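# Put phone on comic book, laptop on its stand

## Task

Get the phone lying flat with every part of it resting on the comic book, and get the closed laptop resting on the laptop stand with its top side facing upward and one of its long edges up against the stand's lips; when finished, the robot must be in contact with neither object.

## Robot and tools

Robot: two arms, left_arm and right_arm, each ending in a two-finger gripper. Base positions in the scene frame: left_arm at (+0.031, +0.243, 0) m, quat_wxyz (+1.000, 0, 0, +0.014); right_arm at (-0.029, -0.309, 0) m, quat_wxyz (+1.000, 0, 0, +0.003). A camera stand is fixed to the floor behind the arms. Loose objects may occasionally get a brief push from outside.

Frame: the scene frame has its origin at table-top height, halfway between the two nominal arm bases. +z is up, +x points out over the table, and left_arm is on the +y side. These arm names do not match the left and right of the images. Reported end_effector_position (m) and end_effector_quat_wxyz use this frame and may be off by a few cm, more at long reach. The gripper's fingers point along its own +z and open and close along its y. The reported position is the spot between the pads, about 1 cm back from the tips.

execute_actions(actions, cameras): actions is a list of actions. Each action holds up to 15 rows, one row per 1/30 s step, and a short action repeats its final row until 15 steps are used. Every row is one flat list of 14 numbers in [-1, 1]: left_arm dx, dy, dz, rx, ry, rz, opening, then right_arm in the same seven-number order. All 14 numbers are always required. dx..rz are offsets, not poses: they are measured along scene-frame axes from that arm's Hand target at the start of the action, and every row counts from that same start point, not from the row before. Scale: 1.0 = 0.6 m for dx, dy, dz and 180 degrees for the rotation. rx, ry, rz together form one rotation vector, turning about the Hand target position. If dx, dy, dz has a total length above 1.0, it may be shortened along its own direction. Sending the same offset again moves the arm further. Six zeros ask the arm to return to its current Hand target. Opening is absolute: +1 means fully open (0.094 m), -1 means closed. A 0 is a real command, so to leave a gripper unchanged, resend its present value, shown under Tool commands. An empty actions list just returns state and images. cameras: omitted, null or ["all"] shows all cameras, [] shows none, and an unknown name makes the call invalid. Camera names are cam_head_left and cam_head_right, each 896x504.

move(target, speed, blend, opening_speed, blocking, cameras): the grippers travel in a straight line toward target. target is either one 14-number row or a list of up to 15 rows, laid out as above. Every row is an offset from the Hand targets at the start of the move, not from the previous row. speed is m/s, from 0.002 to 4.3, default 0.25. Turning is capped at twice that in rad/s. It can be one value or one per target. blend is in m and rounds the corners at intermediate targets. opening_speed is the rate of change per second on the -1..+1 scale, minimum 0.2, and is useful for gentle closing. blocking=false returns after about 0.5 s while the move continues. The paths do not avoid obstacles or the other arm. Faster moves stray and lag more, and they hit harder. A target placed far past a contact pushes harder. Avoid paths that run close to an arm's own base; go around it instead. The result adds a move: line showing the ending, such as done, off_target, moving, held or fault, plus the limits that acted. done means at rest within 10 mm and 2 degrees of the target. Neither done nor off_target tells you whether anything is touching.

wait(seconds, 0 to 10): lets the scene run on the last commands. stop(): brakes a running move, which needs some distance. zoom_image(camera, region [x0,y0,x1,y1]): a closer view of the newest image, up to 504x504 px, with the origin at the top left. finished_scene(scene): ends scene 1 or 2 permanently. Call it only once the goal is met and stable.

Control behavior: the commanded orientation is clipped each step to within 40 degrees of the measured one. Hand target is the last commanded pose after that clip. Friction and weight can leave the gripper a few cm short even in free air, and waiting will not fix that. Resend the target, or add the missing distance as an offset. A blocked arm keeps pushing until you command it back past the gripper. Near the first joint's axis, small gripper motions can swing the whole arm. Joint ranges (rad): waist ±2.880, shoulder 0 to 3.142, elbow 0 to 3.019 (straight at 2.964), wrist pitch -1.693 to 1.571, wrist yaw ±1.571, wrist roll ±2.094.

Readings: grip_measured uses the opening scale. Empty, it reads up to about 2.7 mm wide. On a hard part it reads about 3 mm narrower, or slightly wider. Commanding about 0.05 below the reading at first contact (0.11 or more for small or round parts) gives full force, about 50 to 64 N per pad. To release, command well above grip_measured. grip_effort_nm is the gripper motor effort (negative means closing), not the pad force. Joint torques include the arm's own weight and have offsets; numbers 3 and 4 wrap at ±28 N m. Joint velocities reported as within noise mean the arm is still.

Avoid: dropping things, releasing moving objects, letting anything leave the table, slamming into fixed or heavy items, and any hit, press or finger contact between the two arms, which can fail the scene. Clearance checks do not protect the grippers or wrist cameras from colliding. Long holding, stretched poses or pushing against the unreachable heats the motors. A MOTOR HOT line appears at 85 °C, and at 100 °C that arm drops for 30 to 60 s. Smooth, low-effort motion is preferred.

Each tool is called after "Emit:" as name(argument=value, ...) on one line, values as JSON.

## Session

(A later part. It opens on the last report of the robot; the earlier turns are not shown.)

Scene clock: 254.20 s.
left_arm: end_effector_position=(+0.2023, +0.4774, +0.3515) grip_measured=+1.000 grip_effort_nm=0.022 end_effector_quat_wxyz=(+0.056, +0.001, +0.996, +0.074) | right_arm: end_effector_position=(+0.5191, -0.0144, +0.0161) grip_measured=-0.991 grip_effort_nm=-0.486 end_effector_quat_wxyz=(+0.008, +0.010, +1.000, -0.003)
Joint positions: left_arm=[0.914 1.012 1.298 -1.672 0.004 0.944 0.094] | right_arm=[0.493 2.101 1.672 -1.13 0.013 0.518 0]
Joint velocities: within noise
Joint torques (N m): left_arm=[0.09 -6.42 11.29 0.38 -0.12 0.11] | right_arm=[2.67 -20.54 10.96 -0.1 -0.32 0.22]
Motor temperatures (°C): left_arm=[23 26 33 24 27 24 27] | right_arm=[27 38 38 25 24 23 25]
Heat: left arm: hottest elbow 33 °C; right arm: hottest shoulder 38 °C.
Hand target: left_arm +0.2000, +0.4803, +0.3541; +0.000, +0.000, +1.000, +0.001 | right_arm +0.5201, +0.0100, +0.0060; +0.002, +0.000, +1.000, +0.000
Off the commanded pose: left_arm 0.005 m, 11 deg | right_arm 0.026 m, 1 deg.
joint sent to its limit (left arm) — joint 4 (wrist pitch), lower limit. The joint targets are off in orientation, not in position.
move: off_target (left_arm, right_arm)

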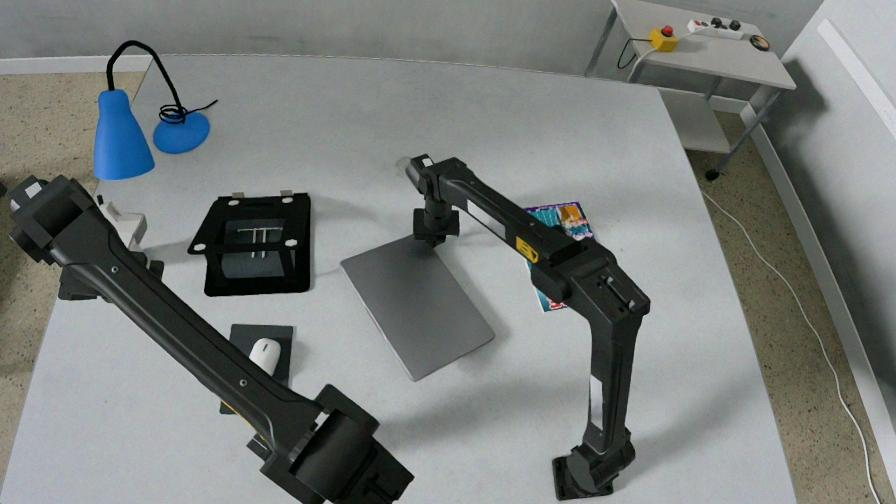

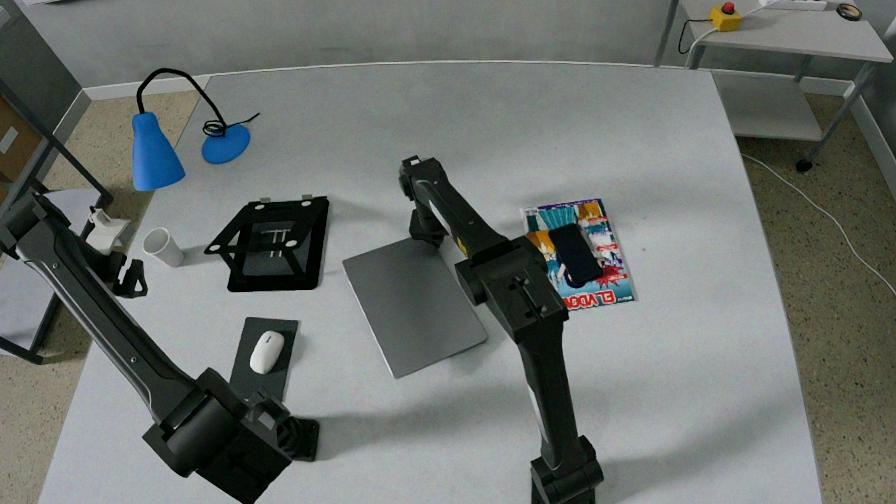

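Emit:
move(target=[[0,0,0,0,0,0,1,0.023,-0.075,0,0,0,0,-1],[0,0,0,0,0,0,1,-0.035,-0.117,0,0,0,0,-1],[0,0,0,0,0,0,1,-0.055,-0.05,0,0,0,0,-1],[0,0,0,0,0,0,1,-0.045,0.058,0,0,0,0,-1],[0,0,0,0,0,0,1,-0.06,0.158,0,0,0,0,-1],[0,0,0,0,0,0,1,-0.1,0.233,0,0,0,0,-1]], speed=0.08, blend=[0.01,0.01,0.02,0.03,0.03,0])

Emit:
zoom_image(camera="cam_head_left", region=[320, 170, 540, 390])

Scene clock: 269.27 s.
left_arm: end_effector_position=(+0.2023, +0.4774, +0.3515) grip_measured=+1.000 grip_effort_nm=0.017 end_effector_quat_wxyz=(+0.056, +0.001, +0.996, +0.074) | right_arm: end_effector_position=(+0.4626, +0.1296, +0.0173) grip_measured=-0.991 grip_effort_nm=-0.486 end_effector_quat_wxyz=(+0.008, +0.007, +1.000, -0.001)
Joint positions: left_arm=[0.914 1.012 1.298 -1.672 0.004 0.944 0.094] | right_arm=[0.728 2.194 1.838 -1.203 0.012 0.746 0]
Joint velocities: within noise
Joint torques (N m): left_arm=[-0.56 -4.84 11.44 0.42 -0.1 0.05] | right_arm=[2.14 -22.24 11.23 -0.34 -0.26 0.24]
Motor temperatures (°C): left_arm=[23 26 33 24 27 24 27] | right_arm=[27 38 38 25 24 23 25]
Heat: left arm: hottest elbow 33 °C; right arm: hottest shoulder 38 °C.
Hand target: left_arm +0.2000, +0.4803, +0.3541; +0.000, +0.000, +1.000, +0.001 | right_arm +0.4600, +0.1499, +0.0061; +0.002, +0.000, +1.000, +0.000
Off the commanded pose: left_arm 0.005 m, 11 deg | right_arm 0.023 m, 1 deg.
joint sent to its limit (left arm) — joint 4 (wrist pitch), lower limit. The joint targets are off in orientation, not in position.
move: off_target (left_arm, right_arm); blend cut to 0.0255 m at target 5

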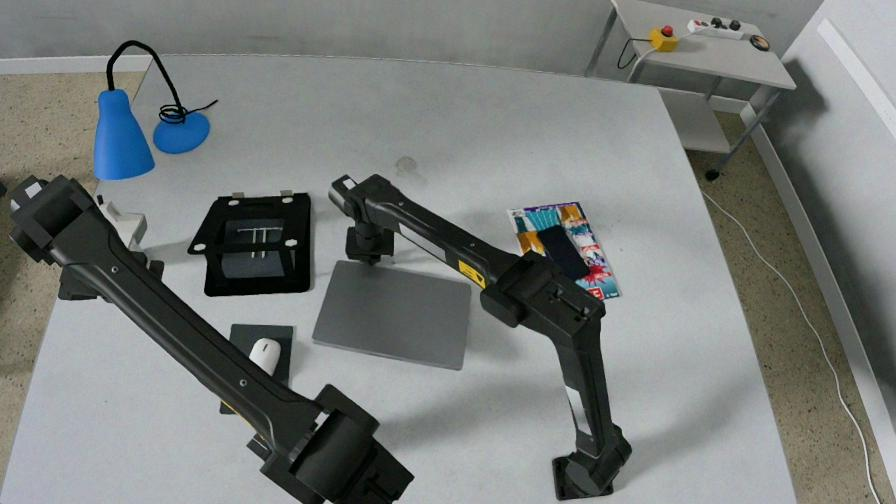

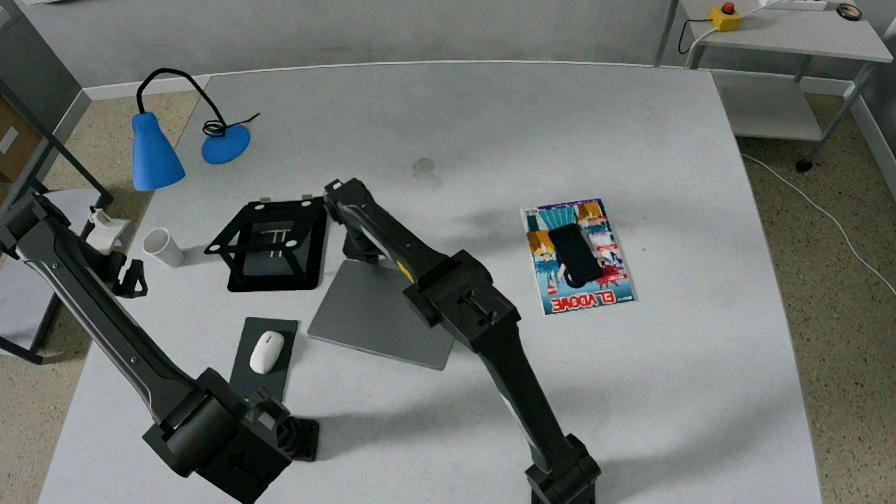

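Scaled by 2.291.

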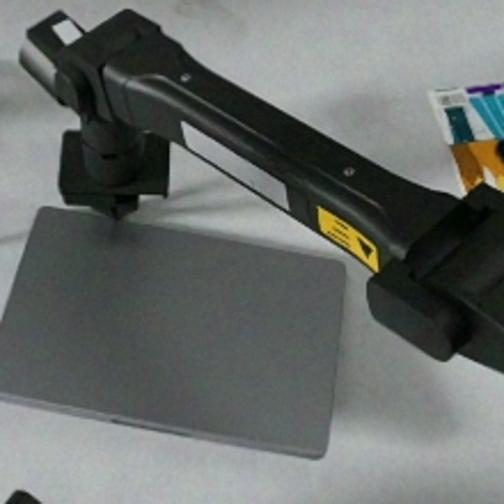

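Emit:
move(target=[[0,0,0,0,0,0,1,0.03,0,0.33,0,0,0,-1],[0,0,0,0,0,0,1,-0.1,-0.8,0.4,0,0,0,-1]], speed=[0.2,0.4], blend=[0.05,0], cameras=[])

Emit:
move(target=[[0.3,-0.2,0,0,0,0,-1,0,0,0,0,0,0,-1],[0.25,-0.6,-0.1,0,0,0,-1,0,0,0,0,0,0,-1],[-0.04,-0.79,-0.25,0,0,0,-1,0,0,0,0,0,0,-1]], speed=0.35, blend=[0.06,0.06,0])

Emit:
zoom_image(camera="cam_head_left", region=[300, 220, 540, 460])

Emit:
zoom_image(camera="cam_head_right", region=[280, 220, 520, 460])

Scene clock: 308.70 s.
left_arm: end_effector_position=(+0.2023, +0.4774, +0.3515) grip_measured=+1.000 grip_effort_nm=0.022 end_effector_quat_wxyz=(+0.056, +0.001, +0.996, +0.074) | right_arm: end_effector_position=(+0.4035, -0.3286, +0.2471) grip_measured=-0.991 grip_effort_nm=-0.491 end_effector_quat_wxyz=(+0.002, +0.001, +1.000, -0.001)
Joint positions: left_arm=[0.914 1.012 1.298 -1.672 0.004 0.944 0.094] | right_arm=[-0.048 1.467 1.417 -1.516 0.002 -0.04 0]
Joint velocities: within noise
Joint torques (N m): left_arm=[-1.32 -5.54 11.34 0.28 -0.06 0.06] | right_arm=[0.21 -16.03 7.64 0.21 -0.05 0.08]
Motor temperatures (°C): left_arm=[23 25 34 24 27 24 27] | right_arm=[27 40 43 25 24 23 26]
Heat: left arm: hottest elbow 34 °C; right arm: hottest elbow 43 °C.
Hand target: left_arm +0.2000, +0.4803, +0.3541; +0.000, +0.000, +1.000, +0.001 | right_arm +0.3999, -0.3301, +0.2461; +0.002, +0.000, +1.000, +0.000
Off the commanded pose: left_arm 0.005 m, 11 deg | right_arm 0.004 m, 0 deg.
joint sent to its limit (left arm) — joint 4 (wrist pitch), lower limit. The joint targets are off in orientation, not in position.
move: off_target (left_arm)
No camera images: "cameras" was empty.

Scene clock: 311.90 s.
left_arm: end_effector_position=(+0.1782, +0.0095, +0.2074) grip_measured=-0.981 grip_effort_nm=-0.989 end_effector_quat_wxyz=(-0.002, -0.003, +1.000, +0.001) | right_arm: end_effector_position=(+0.4035, -0.3286, +0.2471) grip_measured=-0.991 grip_effort_nm=-0.491 end_effector_quat_wxyz=(+0.002, +0.001, +1.000, -0.001)
Joint positions: left_arm=[-1.033 1.063 0.96 -1.472 0.002 -1.01 0.001] | right_arm=[-0.048 1.467 1.417 -1.516 0.002 -0.041 0]
Joint velocities: within noise
Joint torques (N m): left_arm=[-2.37 -7 9.74 0.75 -0.17 -0.08] | right_arm=[0.21 -15.33 7.51 0.21 -0.04 0.08]
Motor temperatures (°C): left_arm=[23 26 34 24 27 24 27] | right_arm=[27 40 42 25 24 23 26]
Heat: left arm: hottest elbow 34 °C; right arm: hottest elbow 42 °C.
Hand target: left_arm +0.1759, +0.0062, +0.2041; +0.000, +0.000, +1.000, +0.001 | right_arm +0.3999, -0.3301, +0.2461; +0.002, +0.000, +1.000, +0.000
Off the commanded pose: left_arm 0.005 m, 0 deg | right_arm 0.004 m, 0 deg.
move: done

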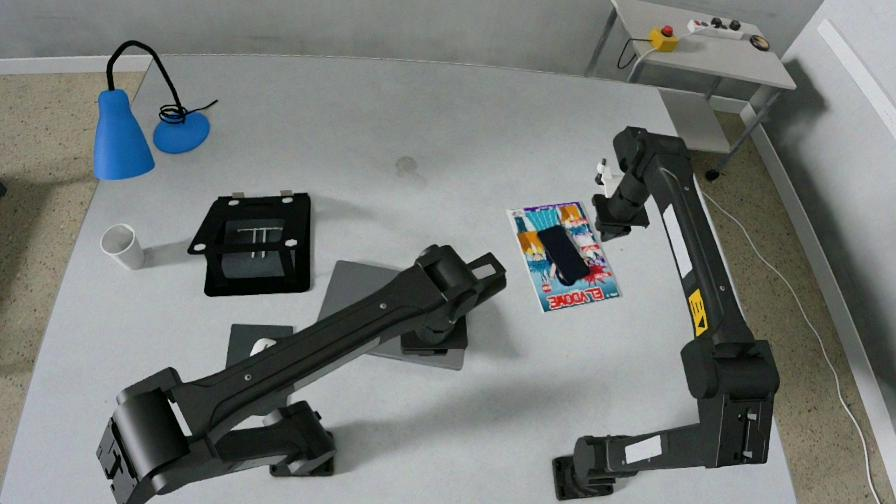

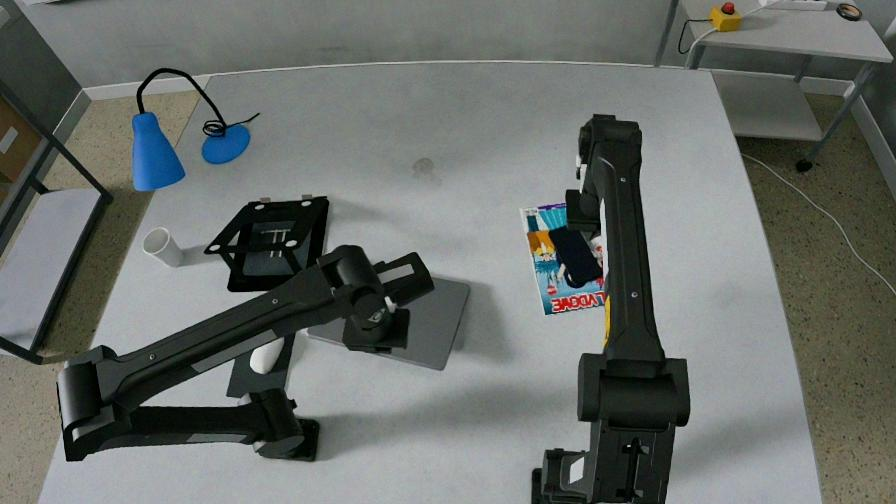

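Scaled by 2.100.

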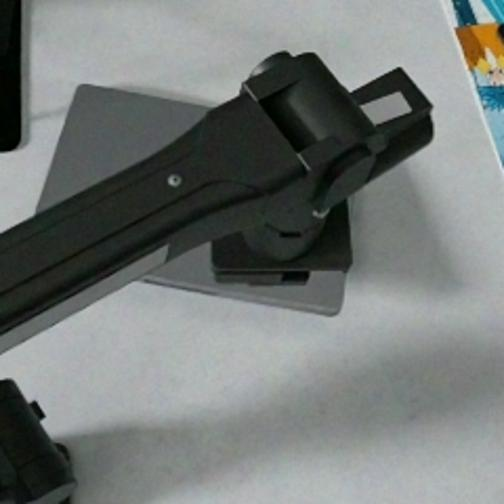

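Scaled by 2.100.

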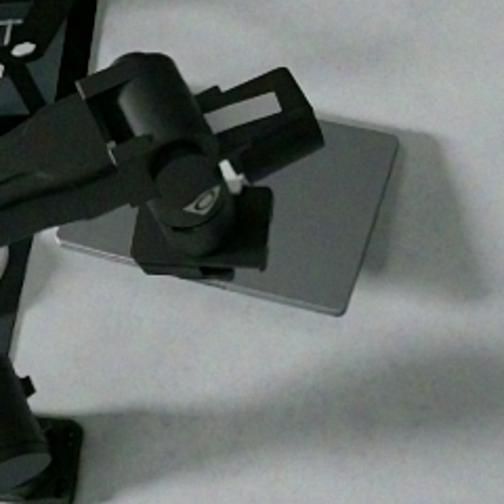

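Emit:
move(target=[0,0.02,-0.31,0,0,0,-1,0,0,0,0,0,0,-1], speed=0.2)

Emit:
zoom_image(camera="cam_head_left", region=[300, 220, 540, 460])

Emit:
zoom_image(camera="cam_head_right", region=[280, 220, 520, 460])

Scene clock: 318.57 s.
left_arm: end_effector_position=(+0.1741, +0.0160, +0.0227) grip_measured=-0.981 grip_effort_nm=-0.989 end_effector_quat_wxyz=(+0.000, +0.000, +1.000, -0.002) | right_arm: end_effector_position=(+0.4035, -0.3285, +0.2471) grip_measured=-0.991 grip_effort_nm=-0.491 end_effector_quat_wxyz=(+0.002, +0.001, +1.000, -0.001)
Joint positions: left_arm=[-1.033 1.262 0.578 -0.884 0.002 -1.004 0.001] | right_arm=[-0.048 1.467 1.417 -1.516 0.001 -0.041 0]
Joint velocities: within noise
Joint torques (N m): left_arm=[-0.85 -7.47 7.6 0.59 -0.18 0.1] | right_arm=[0.15 -15.38 7.56 0.2 -0.04 0.09]
Motor temperatures (°C): left_arm=[23 25 34 24 27 24 27] | right_arm=[27 39 41 25 24 23 26]
Heat: left arm: hottest elbow 34 °C; right arm: hottest elbow 41 °C.
Hand target: left_arm +0.1759, +0.0183, +0.0182; +0.000, +0.000, +1.000, +0.001 | right_arm +0.3999, -0.3301, +0.2461; +0.002, +0.000, +1.000, +0.000
Off the commanded pose: left_arm 0.005 m, 0 deg | right_arm 0.004 m, 0 deg.
move: done

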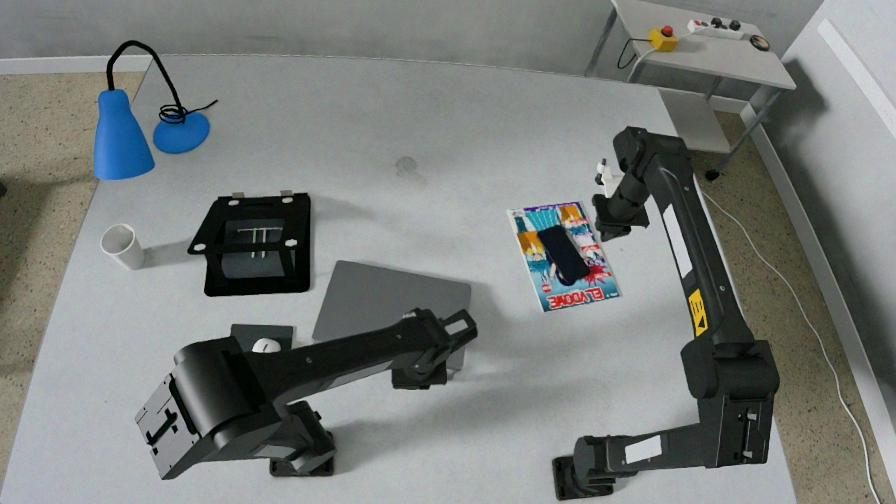

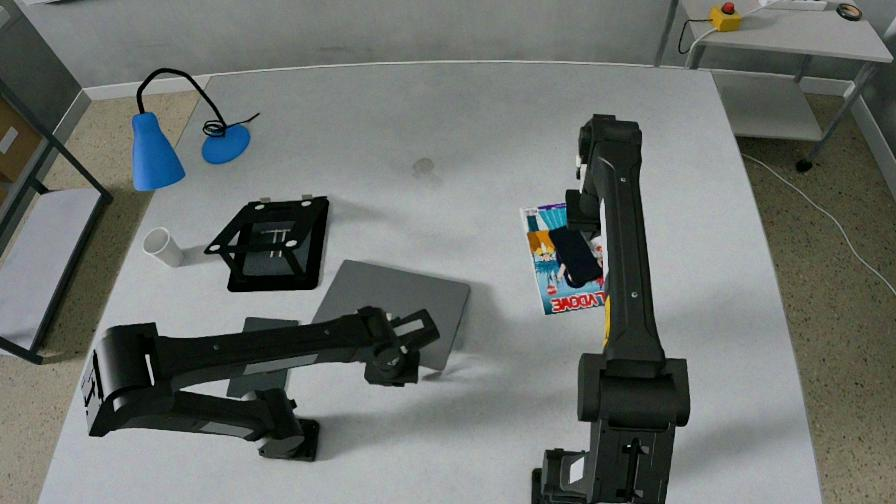

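Scaled by 2.100.

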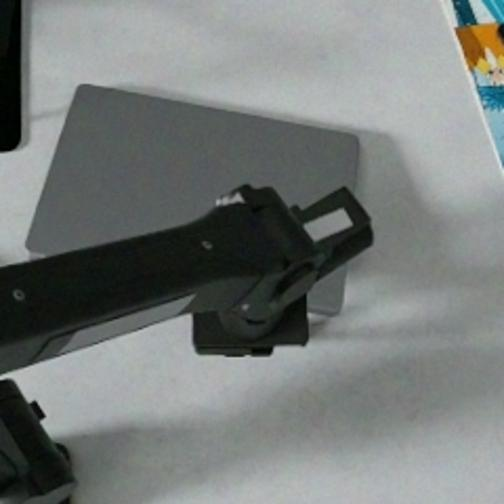

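Scaled by 2.100.

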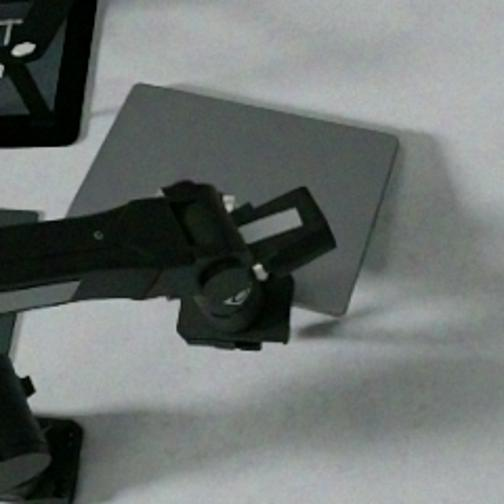

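Emit:
move(target=[[0.2,0.0,0,0,0,0,-1,0,0,0,0,0,0,-1]], speed=0.08)

Emit:
zoom_image(camera="cam_head_left", region=[300, 180, 540, 420])

Scene clock: 323.97 s.
left_arm: end_effector_position=(+0.2607, +0.0323, +0.0101) grip_measured=-0.981 grip_effort_nm=-0.989 end_effector_quat_wxyz=(-0.023, +0.012, +1.000, +0.014) | right_arm: end_effector_position=(+0.4035, -0.3285, +0.2471) grip_measured=-0.991 grip_effort_nm=-0.496 end_effector_quat_wxyz=(+0.002, +0.001, +1.000, -0.001)
Joint positions: left_arm=[-0.763 1.447 0.709 -0.886 0.009 -0.709 0.001] | right_arm=[-0.048 1.467 1.417 -1.516 0.001 -0.041 0]
Joint velocities: within noise
Joint torques (N m): left_arm=[0.67 -8.23 13.9 0.73 -0.51 0.05] | right_arm=[0.21 -15.44 7.53 0.21 -0.04 0.09]
Motor temperatures (°C): left_arm=[23 26 34 24 27 24 27] | right_arm=[27 38 41 25 24 23 26]
Heat: left arm: hottest elbow 34 °C; right arm: hottest elbow 41 °C.
Hand target: left_arm +0.2959, +0.0182, +0.0182; +0.000, +0.000, +1.000, +0.001 | right_arm +0.3999, -0.3301, +0.2461; +0.002, +0.000, +1.000, +0.000
Off the commanded pose: left_arm 0.039 m, 3 deg | right_arm 0.004 m, 0 deg.
move: off_target (left_arm)

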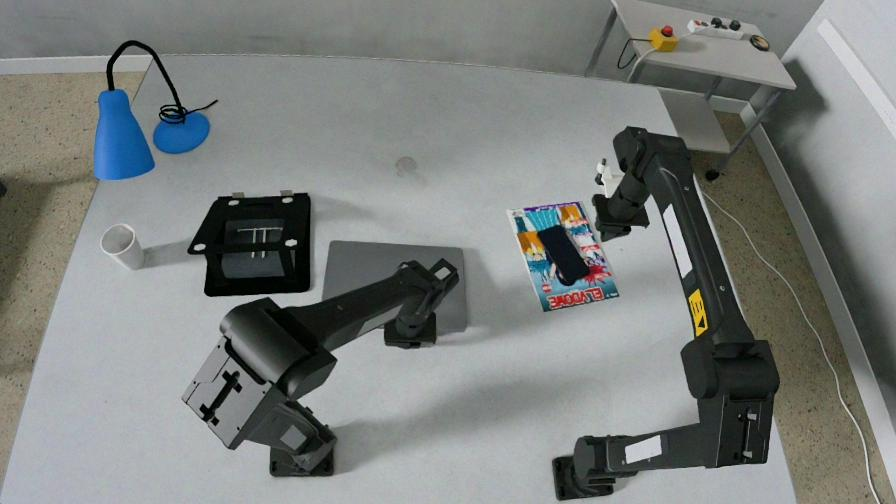

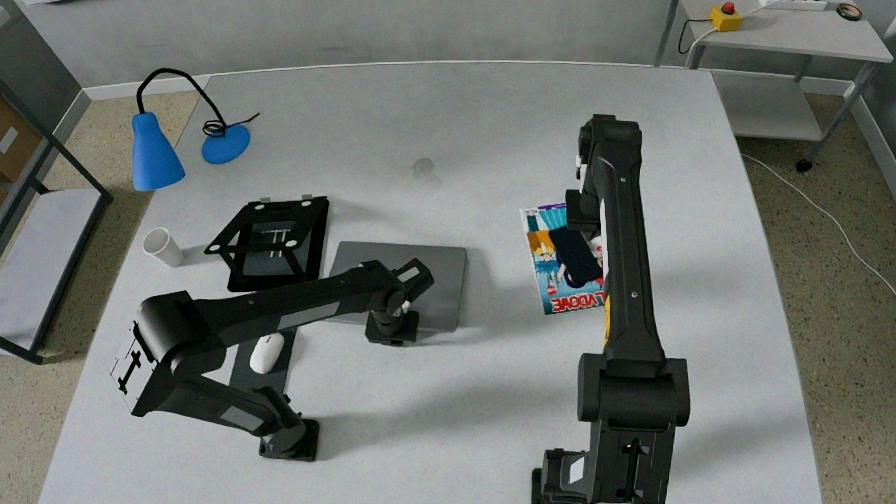

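Scaled by 2.100.

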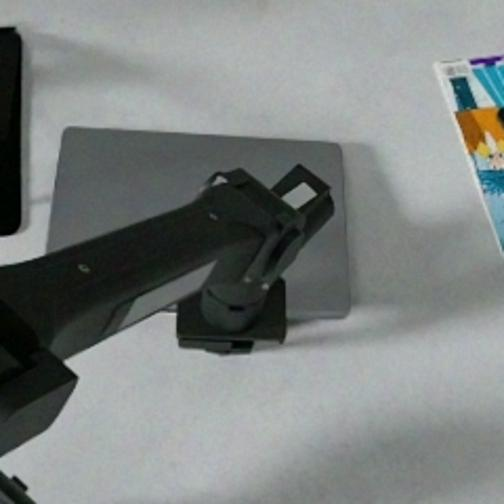

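Emit:
move(target=[[-0.1,0,0.1,0,0,0,-1,0,0,0.1,0,0,0,-1],[-0.05,0.1,0.5,0,0,0,-1,0.25,0.3,0.05,0,0,0,-1],[-0.1,0.67,0.5,0,0,0,-1,0.3,0.75,-0.1,0,0,0,-1]], speed=0.3, blend=[0.02,0.05,0])

Emit:
zoom_image(camera="cam_head_left", region=[300, 160, 540, 400])

Emit:
zoom_image(camera="cam_head_right", region=[280, 160, 520, 400])

Scene clock: 338.97 s.
left_arm: end_effector_position=(+0.2303, +0.4108, +0.2883) grip_measured=-0.981 grip_effort_nm=-0.994 end_effector_quat_wxyz=(+0.011, +0.003, +1.000, +0.012) | right_arm: end_effector_position=(+0.5696, +0.1162, +0.1825) grip_measured=-0.991 grip_effort_nm=-0.486 end_effector_quat_wxyz=(+0.041, -0.006, +0.999, +0.028)
Joint positions: left_arm=[0.67 1.001 1.132 -1.671 -0.004 0.704 0.001] | right_arm=[0.614 2.347 2.547 -1.672 0 0.607 0]
Joint velocities: within noise
Joint torques (N m): left_arm=[-0.91 -6.65 16.9 0.13 0.15 0.09] | right_arm=[0.26 -26.17 12.78 -0.06 0.12 0.23]
Motor temperatures (°C): left_arm=[23 26 35 24 27 24 28] | right_arm=[27 37 40 25 24 23 26]
Heat: left arm: hottest elbow 35 °C; right arm: hottest elbow 40 °C.
Hand target: left_arm +0.2359, +0.4203, +0.3181; +0.000, +0.000, +1.000, +0.000 | right_arm +0.5800, +0.1199, +0.1859; +0.001, +0.000, +1.000, +0.000
Off the commanded pose: left_arm 0.032 m, 2 deg | right_arm 0.012 m, 6 deg.
joint sent to its limit (left arm) — joint 4 (wrist pitch), lower limit. The joint targets are off in orientation, not in position.
joint sent to its limit (right arm) — joint 4 (wrist pitch), lower limit. The joint targets are off in orientation, not in position.
move: off_target (left_arm, right_arm)

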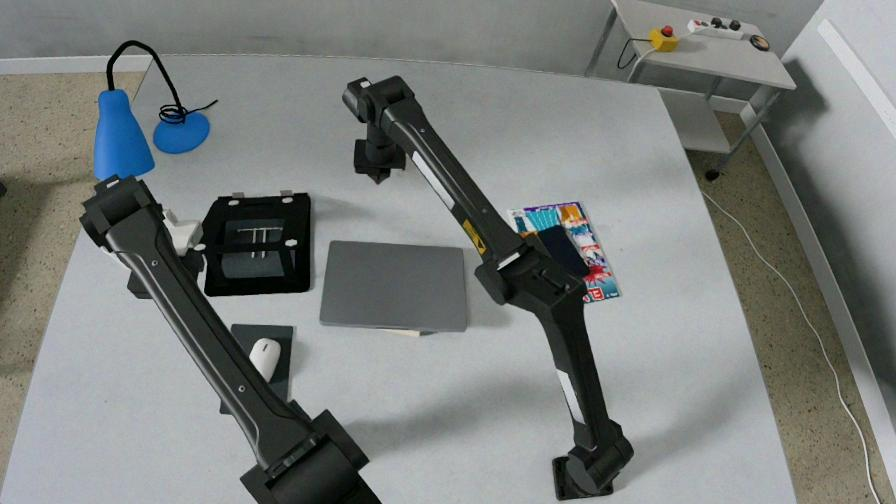

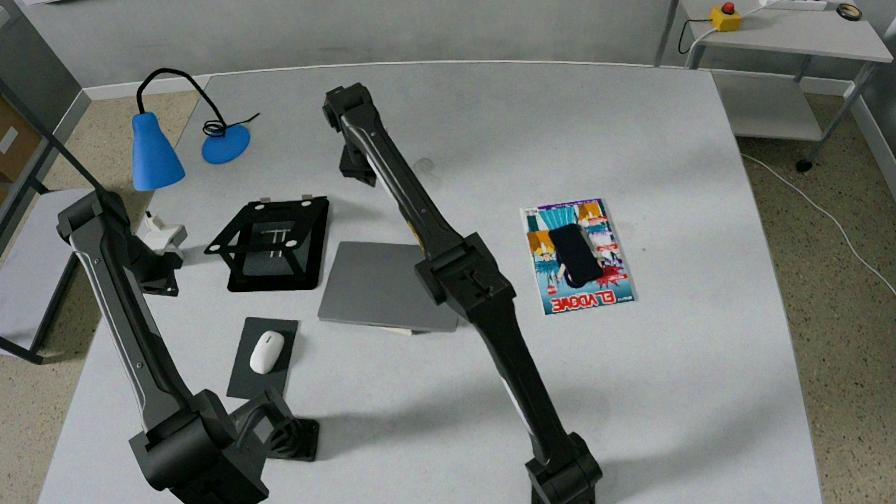

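Scaled by 2.100.

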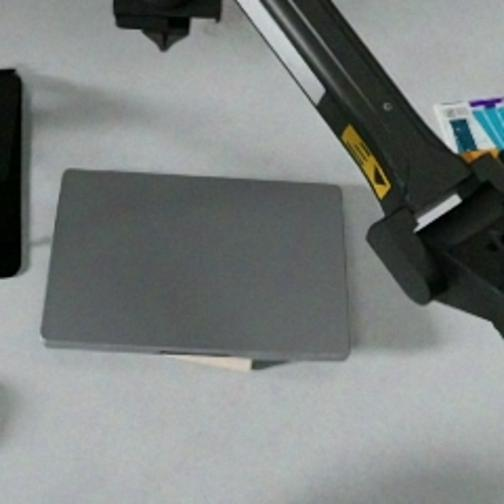

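Scaled by 2.100.

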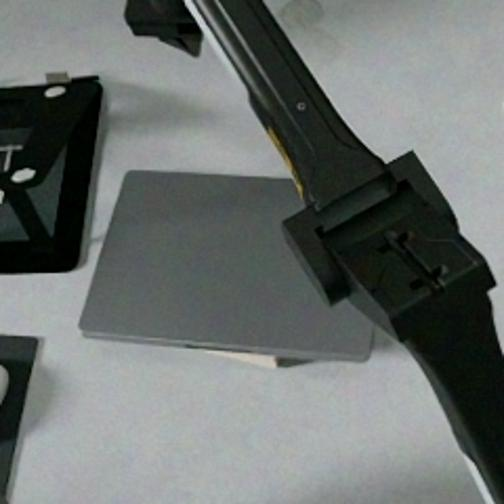

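Emit:
zoom_image(camera="cam_head_left", region=[310, 300, 480, 360])

Emit:
zoom_image(camera="cam_head_right", region=[310, 290, 480, 350])

Scaled by 2.965.

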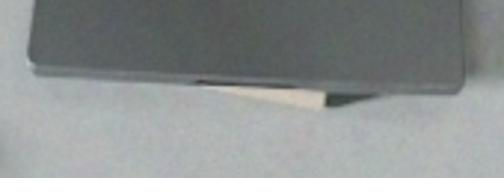

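Scaled by 2.965.

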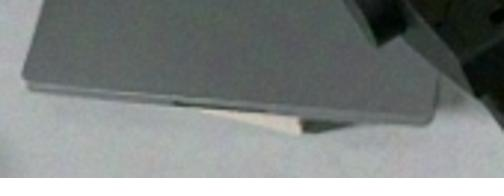

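Emit:
move(target=[[0,0,0,0,0,0,-1,-0.1,-0.3,0.15,0.333,0,0,-1],[0.12,-0.16,-0.28,-0.311,-0.145,0.2514,-0.106,-0.217,-0.44,-0.11,0.333,0,0,-0.106]], speed=0.3, blend=[0.05,0])

Emit:
zoom_image(camera="cam_head_left", region=[280, 200, 520, 440])

Emit:
zoom_image(camera="cam_head_right", region=[260, 200, 500, 440])

Scene clock: 396.53 s.
left_arm: end_effector_position=(+0.3088, +0.3262, +0.1499) grip_measured=-0.109 grip_effort_nm=0.129 end_effector_quat_wxyz=(+0.206, -0.368, +0.785, -0.454) | right_arm: end_effector_position=(+0.4505, -0.1388, +0.1257) grip_measured=-0.108 grip_effort_nm=0.066 end_effector_quat_wxyz=(-0.001, -0.002, +0.867, +0.499)
Joint positions: left_arm=[0.809 1.092 0.581 -1.015 1.043 -0.066 0.042] | right_arm=[0.037 1.742 1.175 -0.938 -1.044 0.075 0.042]
Joint velocities: within noise
Joint torques (N m): left_arm=[-1.32 -8.06 8.17 0.92 0.56 -0.01] | right_arm=[-0.21 -17.61 6.19 0.62 -0.57 0.03]
Motor temperatures (°C): left_arm=[23 25 40 24 27 24 28] | right_arm=[27 39 42 25 24 23 26]
Heat: left arm: hottest elbow 40 °C; right arm: hottest elbow 42 °C.
Hand target: left_arm +0.3080, +0.3243, +0.1502; +0.211, -0.366, +0.785, -0.453 | right_arm +0.4498, -0.1442, +0.1199; +0.001, +0.001, +0.866, +0.500
Off the commanded pose: left_arm 0.002 m, 1 deg | right_arm 0.008 m, 0 deg.
move: done

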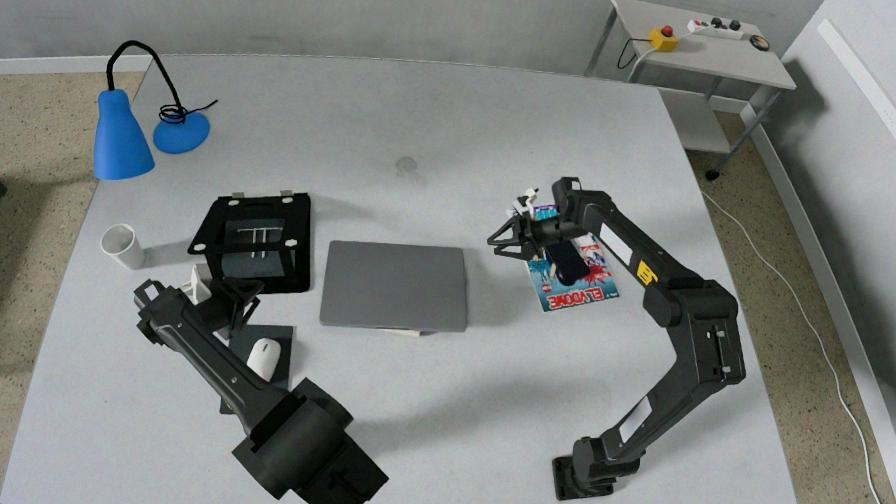

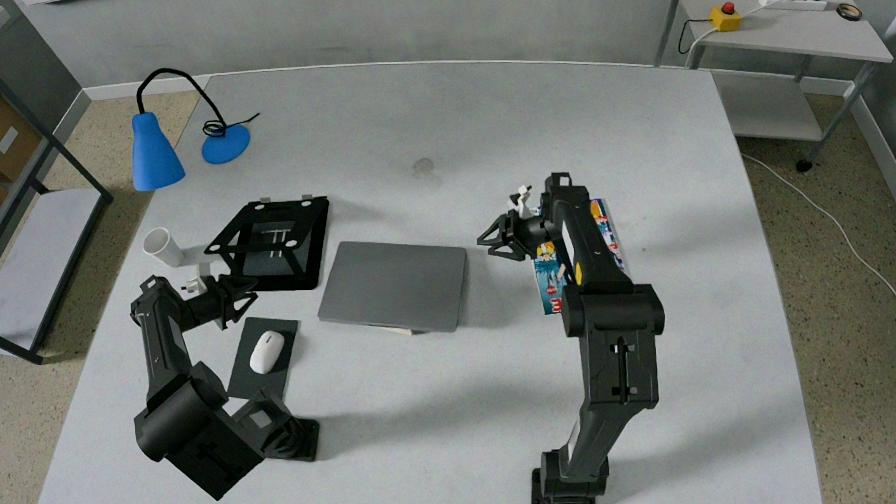

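Scaled by 2.100.

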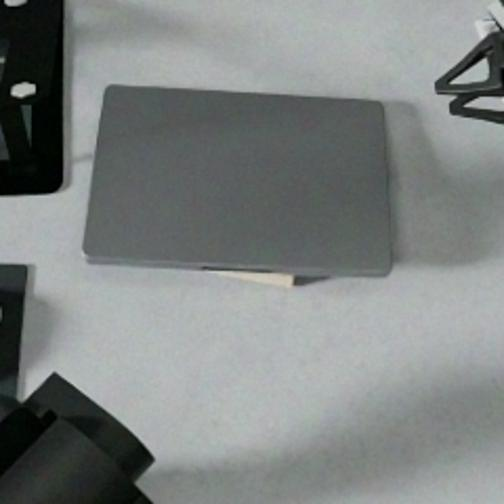

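Scaled by 2.100.

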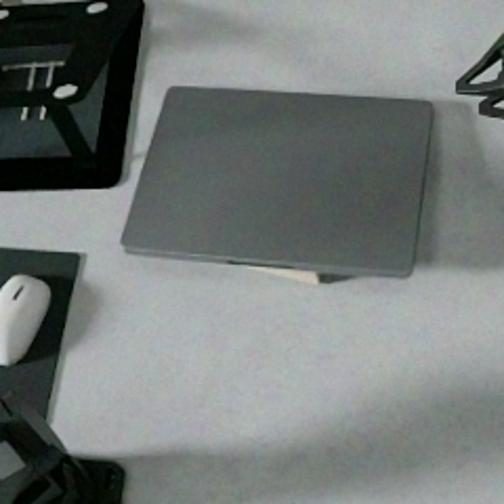

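Emit:
zoom_image(camera="cam_head_left", region=[440, 160, 620, 300])

Emit:
zoom_image(camera="cam_head_right", region=[120, 230, 300, 350])

Emit:
zoom_image(camera="cam_head_left", region=[120, 230, 300, 350])

Scaled by 2.800.

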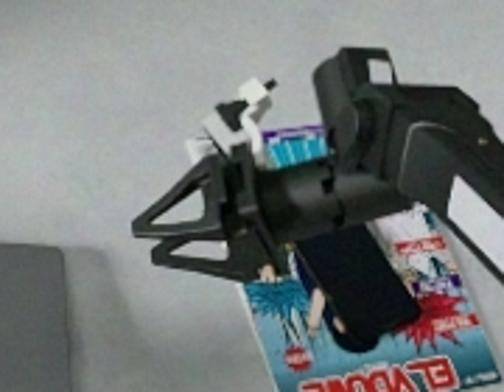

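Scaled by 2.800.

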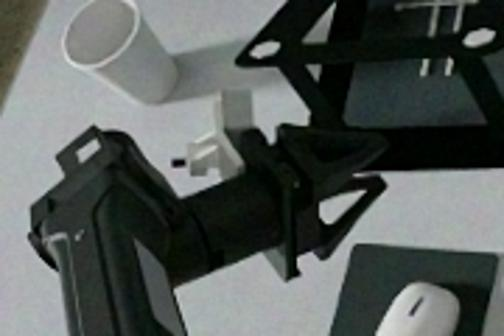

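Scaled by 2.800.

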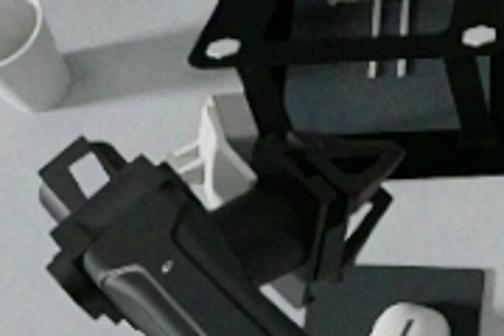

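Emit:
move(target=[0,0,-0.14,0,0,0,-0.106,0,0,-0.145,0,0,0,-0.106], speed=0.12)

Emit:
zoom_image(camera="cam_head_left", region=[440, 200, 560, 340])

Emit:
zoom_image(camera="cam_head_right", region=[440, 200, 560, 340])

Emit:
zoom_image(camera="cam_head_left", region=[220, 230, 360, 370])

Emit:
zoom_image(camera="cam_head_right", region=[220, 230, 360, 370])

Scene clock: 416.80 s.
left_arm: end_effector_position=(+0.3093, +0.3268, +0.0705) grip_measured=-0.108 grip_effort_nm=0.129 end_effector_quat_wxyz=(+0.215, -0.363, +0.787, -0.450) | right_arm: end_effector_position=(+0.4513, -0.1387, +0.0451) grip_measured=-0.107 grip_effort_nm=0.066 end_effector_quat_wxyz=(+0.006, -0.008, +0.866, +0.499)
Joint positions: left_arm=[0.809 1.282 0.455 -0.674 1.043 -0.066 0.042] | right_arm=[0.037 1.874 1.106 -0.724 -1.044 0.07 0.042]
Joint velocities: within noise
Joint torques (N m): left_arm=[-2.14 -6.77 6.35 0.76 0.53 0.03] | right_arm=[-0.21 -16.67 5.46 0.69 -0.57 0.07]
Motor temperatures (°C): left_arm=[23 25 37 24 27 24 28] | right_arm=[27 38 40 25 24 23 25]
Heat: left arm: hottest elbow 37 °C; right arm: hottest elbow 40 °C.
Hand target: left_arm +0.3080, +0.3243, +0.0662; +0.211, -0.366, +0.785, -0.453 | right_arm +0.4498, -0.1441, +0.0328; +0.001, +0.001, +0.866, +0.500
Off the commanded pose: left_arm 0.005 m, 1 deg | right_arm 0.013 m, 1 deg.
move: off_target (right_arm)

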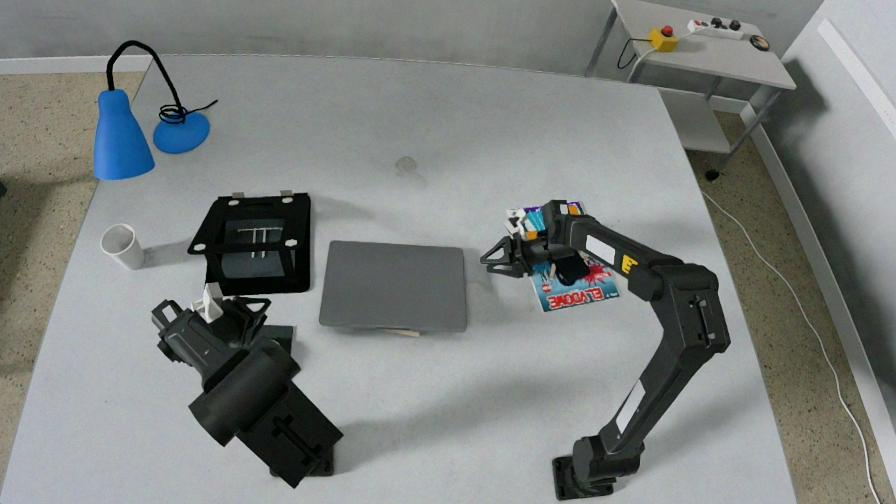

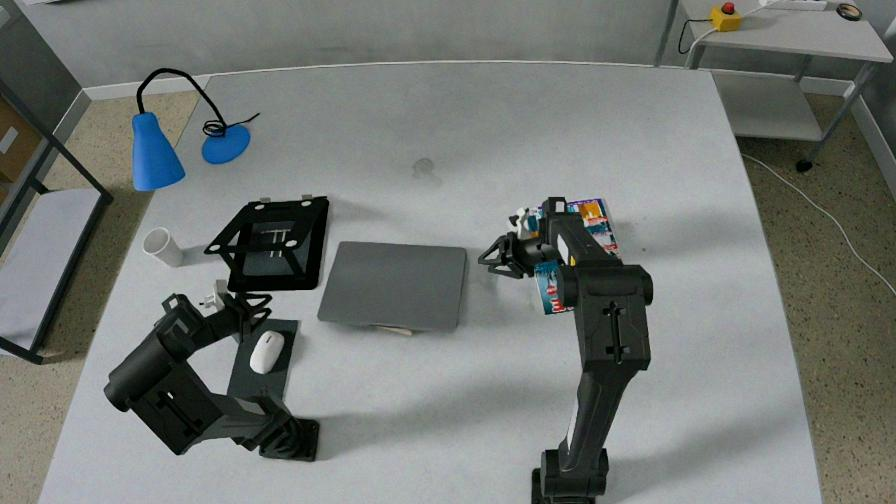

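Scaled by 3.600.

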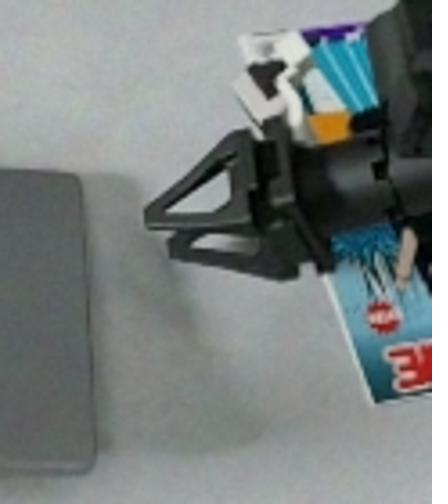

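Scaled by 3.600.

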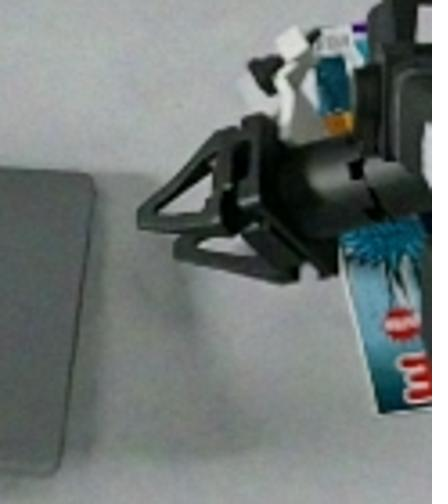

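Scaled by 3.600.

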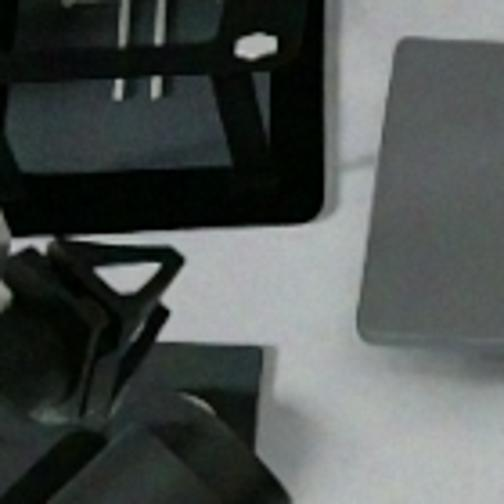

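Scaled by 3.600.

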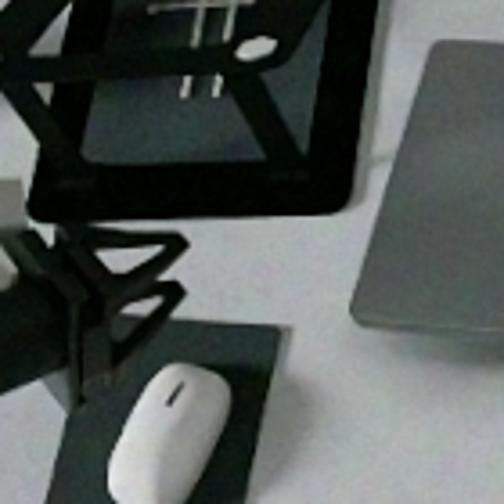

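Emit:
move(target=[0.008,-0.175,-0.062,0,0,0,-0.106,0,0.04,-0.022,0,0,0,-0.106], speed=0.1)

Emit:
zoom_image(camera="cam_head_left", region=[250, 220, 400, 370])

Emit:
zoom_image(camera="cam_head_right", region=[250, 220, 400, 370])

Emit:
zoom_image(camera="cam_head_left", region=[440, 200, 560, 340])

Emit:
zoom_image(camera="cam_head_right", region=[440, 200, 560, 340])

Scene clock: 428.63 s.
left_arm: end_effector_position=(+0.3146, +0.2241, +0.0302) grip_measured=-0.108 grip_effort_nm=0.129 end_effector_quat_wxyz=(+0.212, -0.370, +0.784, -0.451) | right_arm: end_effector_position=(+0.4577, -0.1253, +0.0369) grip_measured=-0.107 grip_effort_nm=0.066 end_effector_quat_wxyz=(+0.018, -0.005, +0.865, +0.501)
Joint positions: left_arm=[0.404 1.207 0.157 0.12 0.893 -0.765 0.042] | right_arm=[0.064 1.885 1.088 -0.601 -1.042 0.158 0.042]
Joint velocities: within noise
Joint torques (N m): left_arm=[-2.73 -4.66 5.61 1.92 0.28 -0.02] | right_arm=[1.32 -16.44 5.08 0.79 -0.43 0.15]
Motor temperatures (°C): left_arm=[23 25 36 24 27 24 27] | right_arm=[27 38 38 25 24 23 25]
Heat: left arm: hottest elbow 36 °C; right arm: hottest shoulder 38 °C.
Hand target: left_arm +0.3128, +0.2193, +0.0290; +0.211, -0.366, +0.785, -0.453 | right_arm +0.4499, -0.1201, +0.0197; +0.001, +0.001, +0.866, +0.500
Off the commanded pose: left_arm 0.005 m, 1 deg | right_arm 0.020 m, 2 deg.
move: off_target (right_arm)

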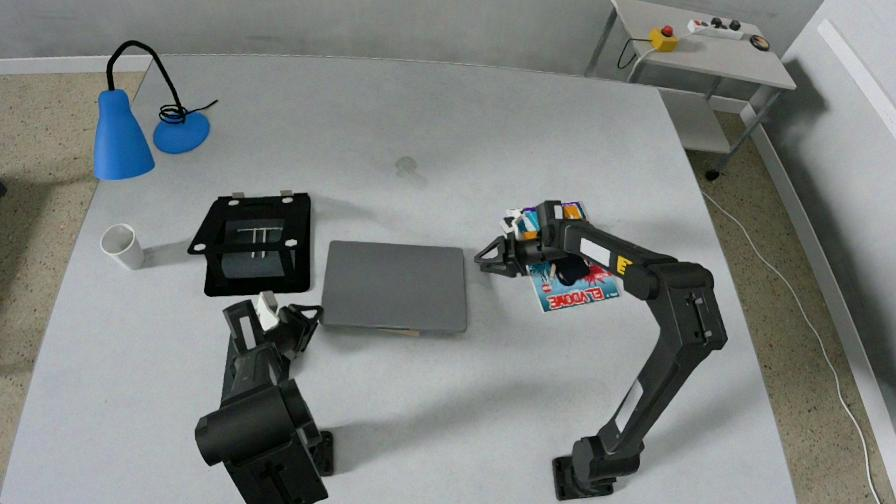

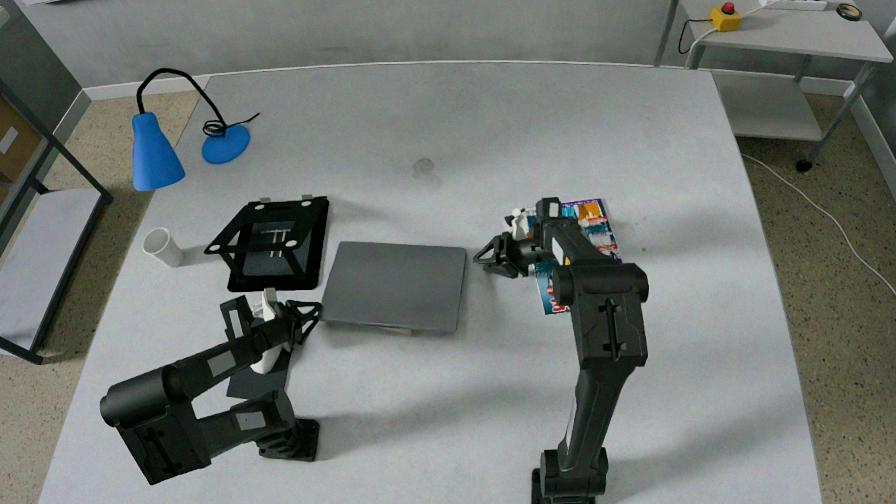

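Scaled by 3.360.

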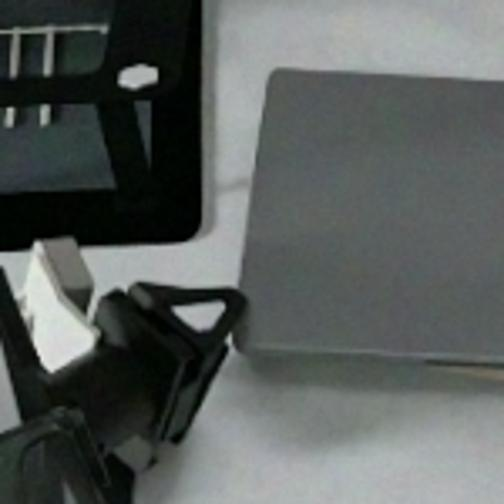

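Scaled by 3.360.

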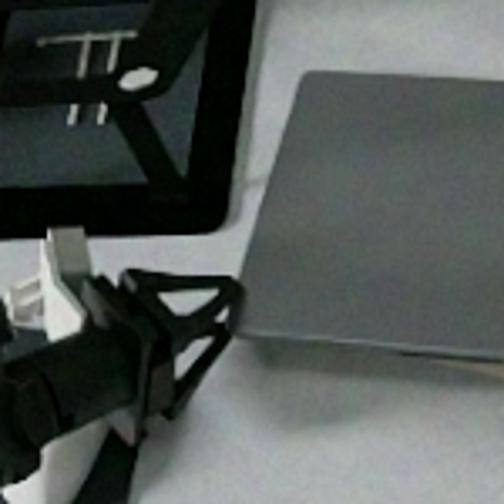

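Scaled by 3.600.

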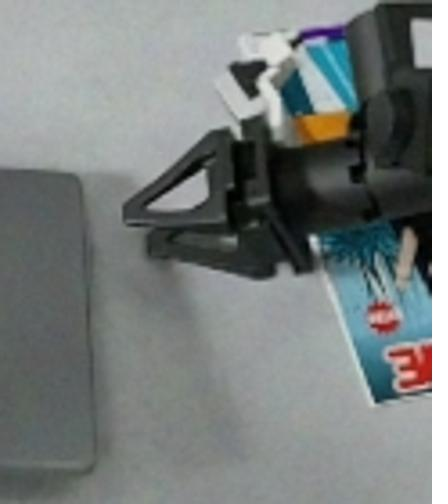

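Scaled by 3.600.

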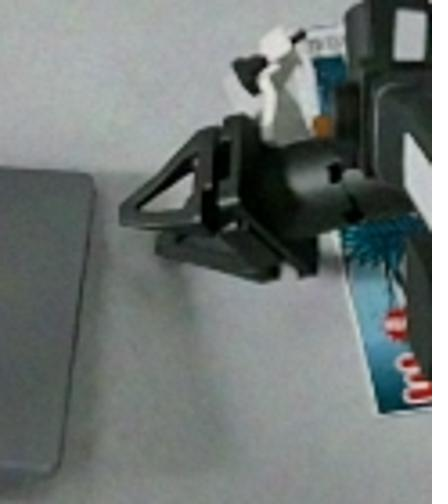

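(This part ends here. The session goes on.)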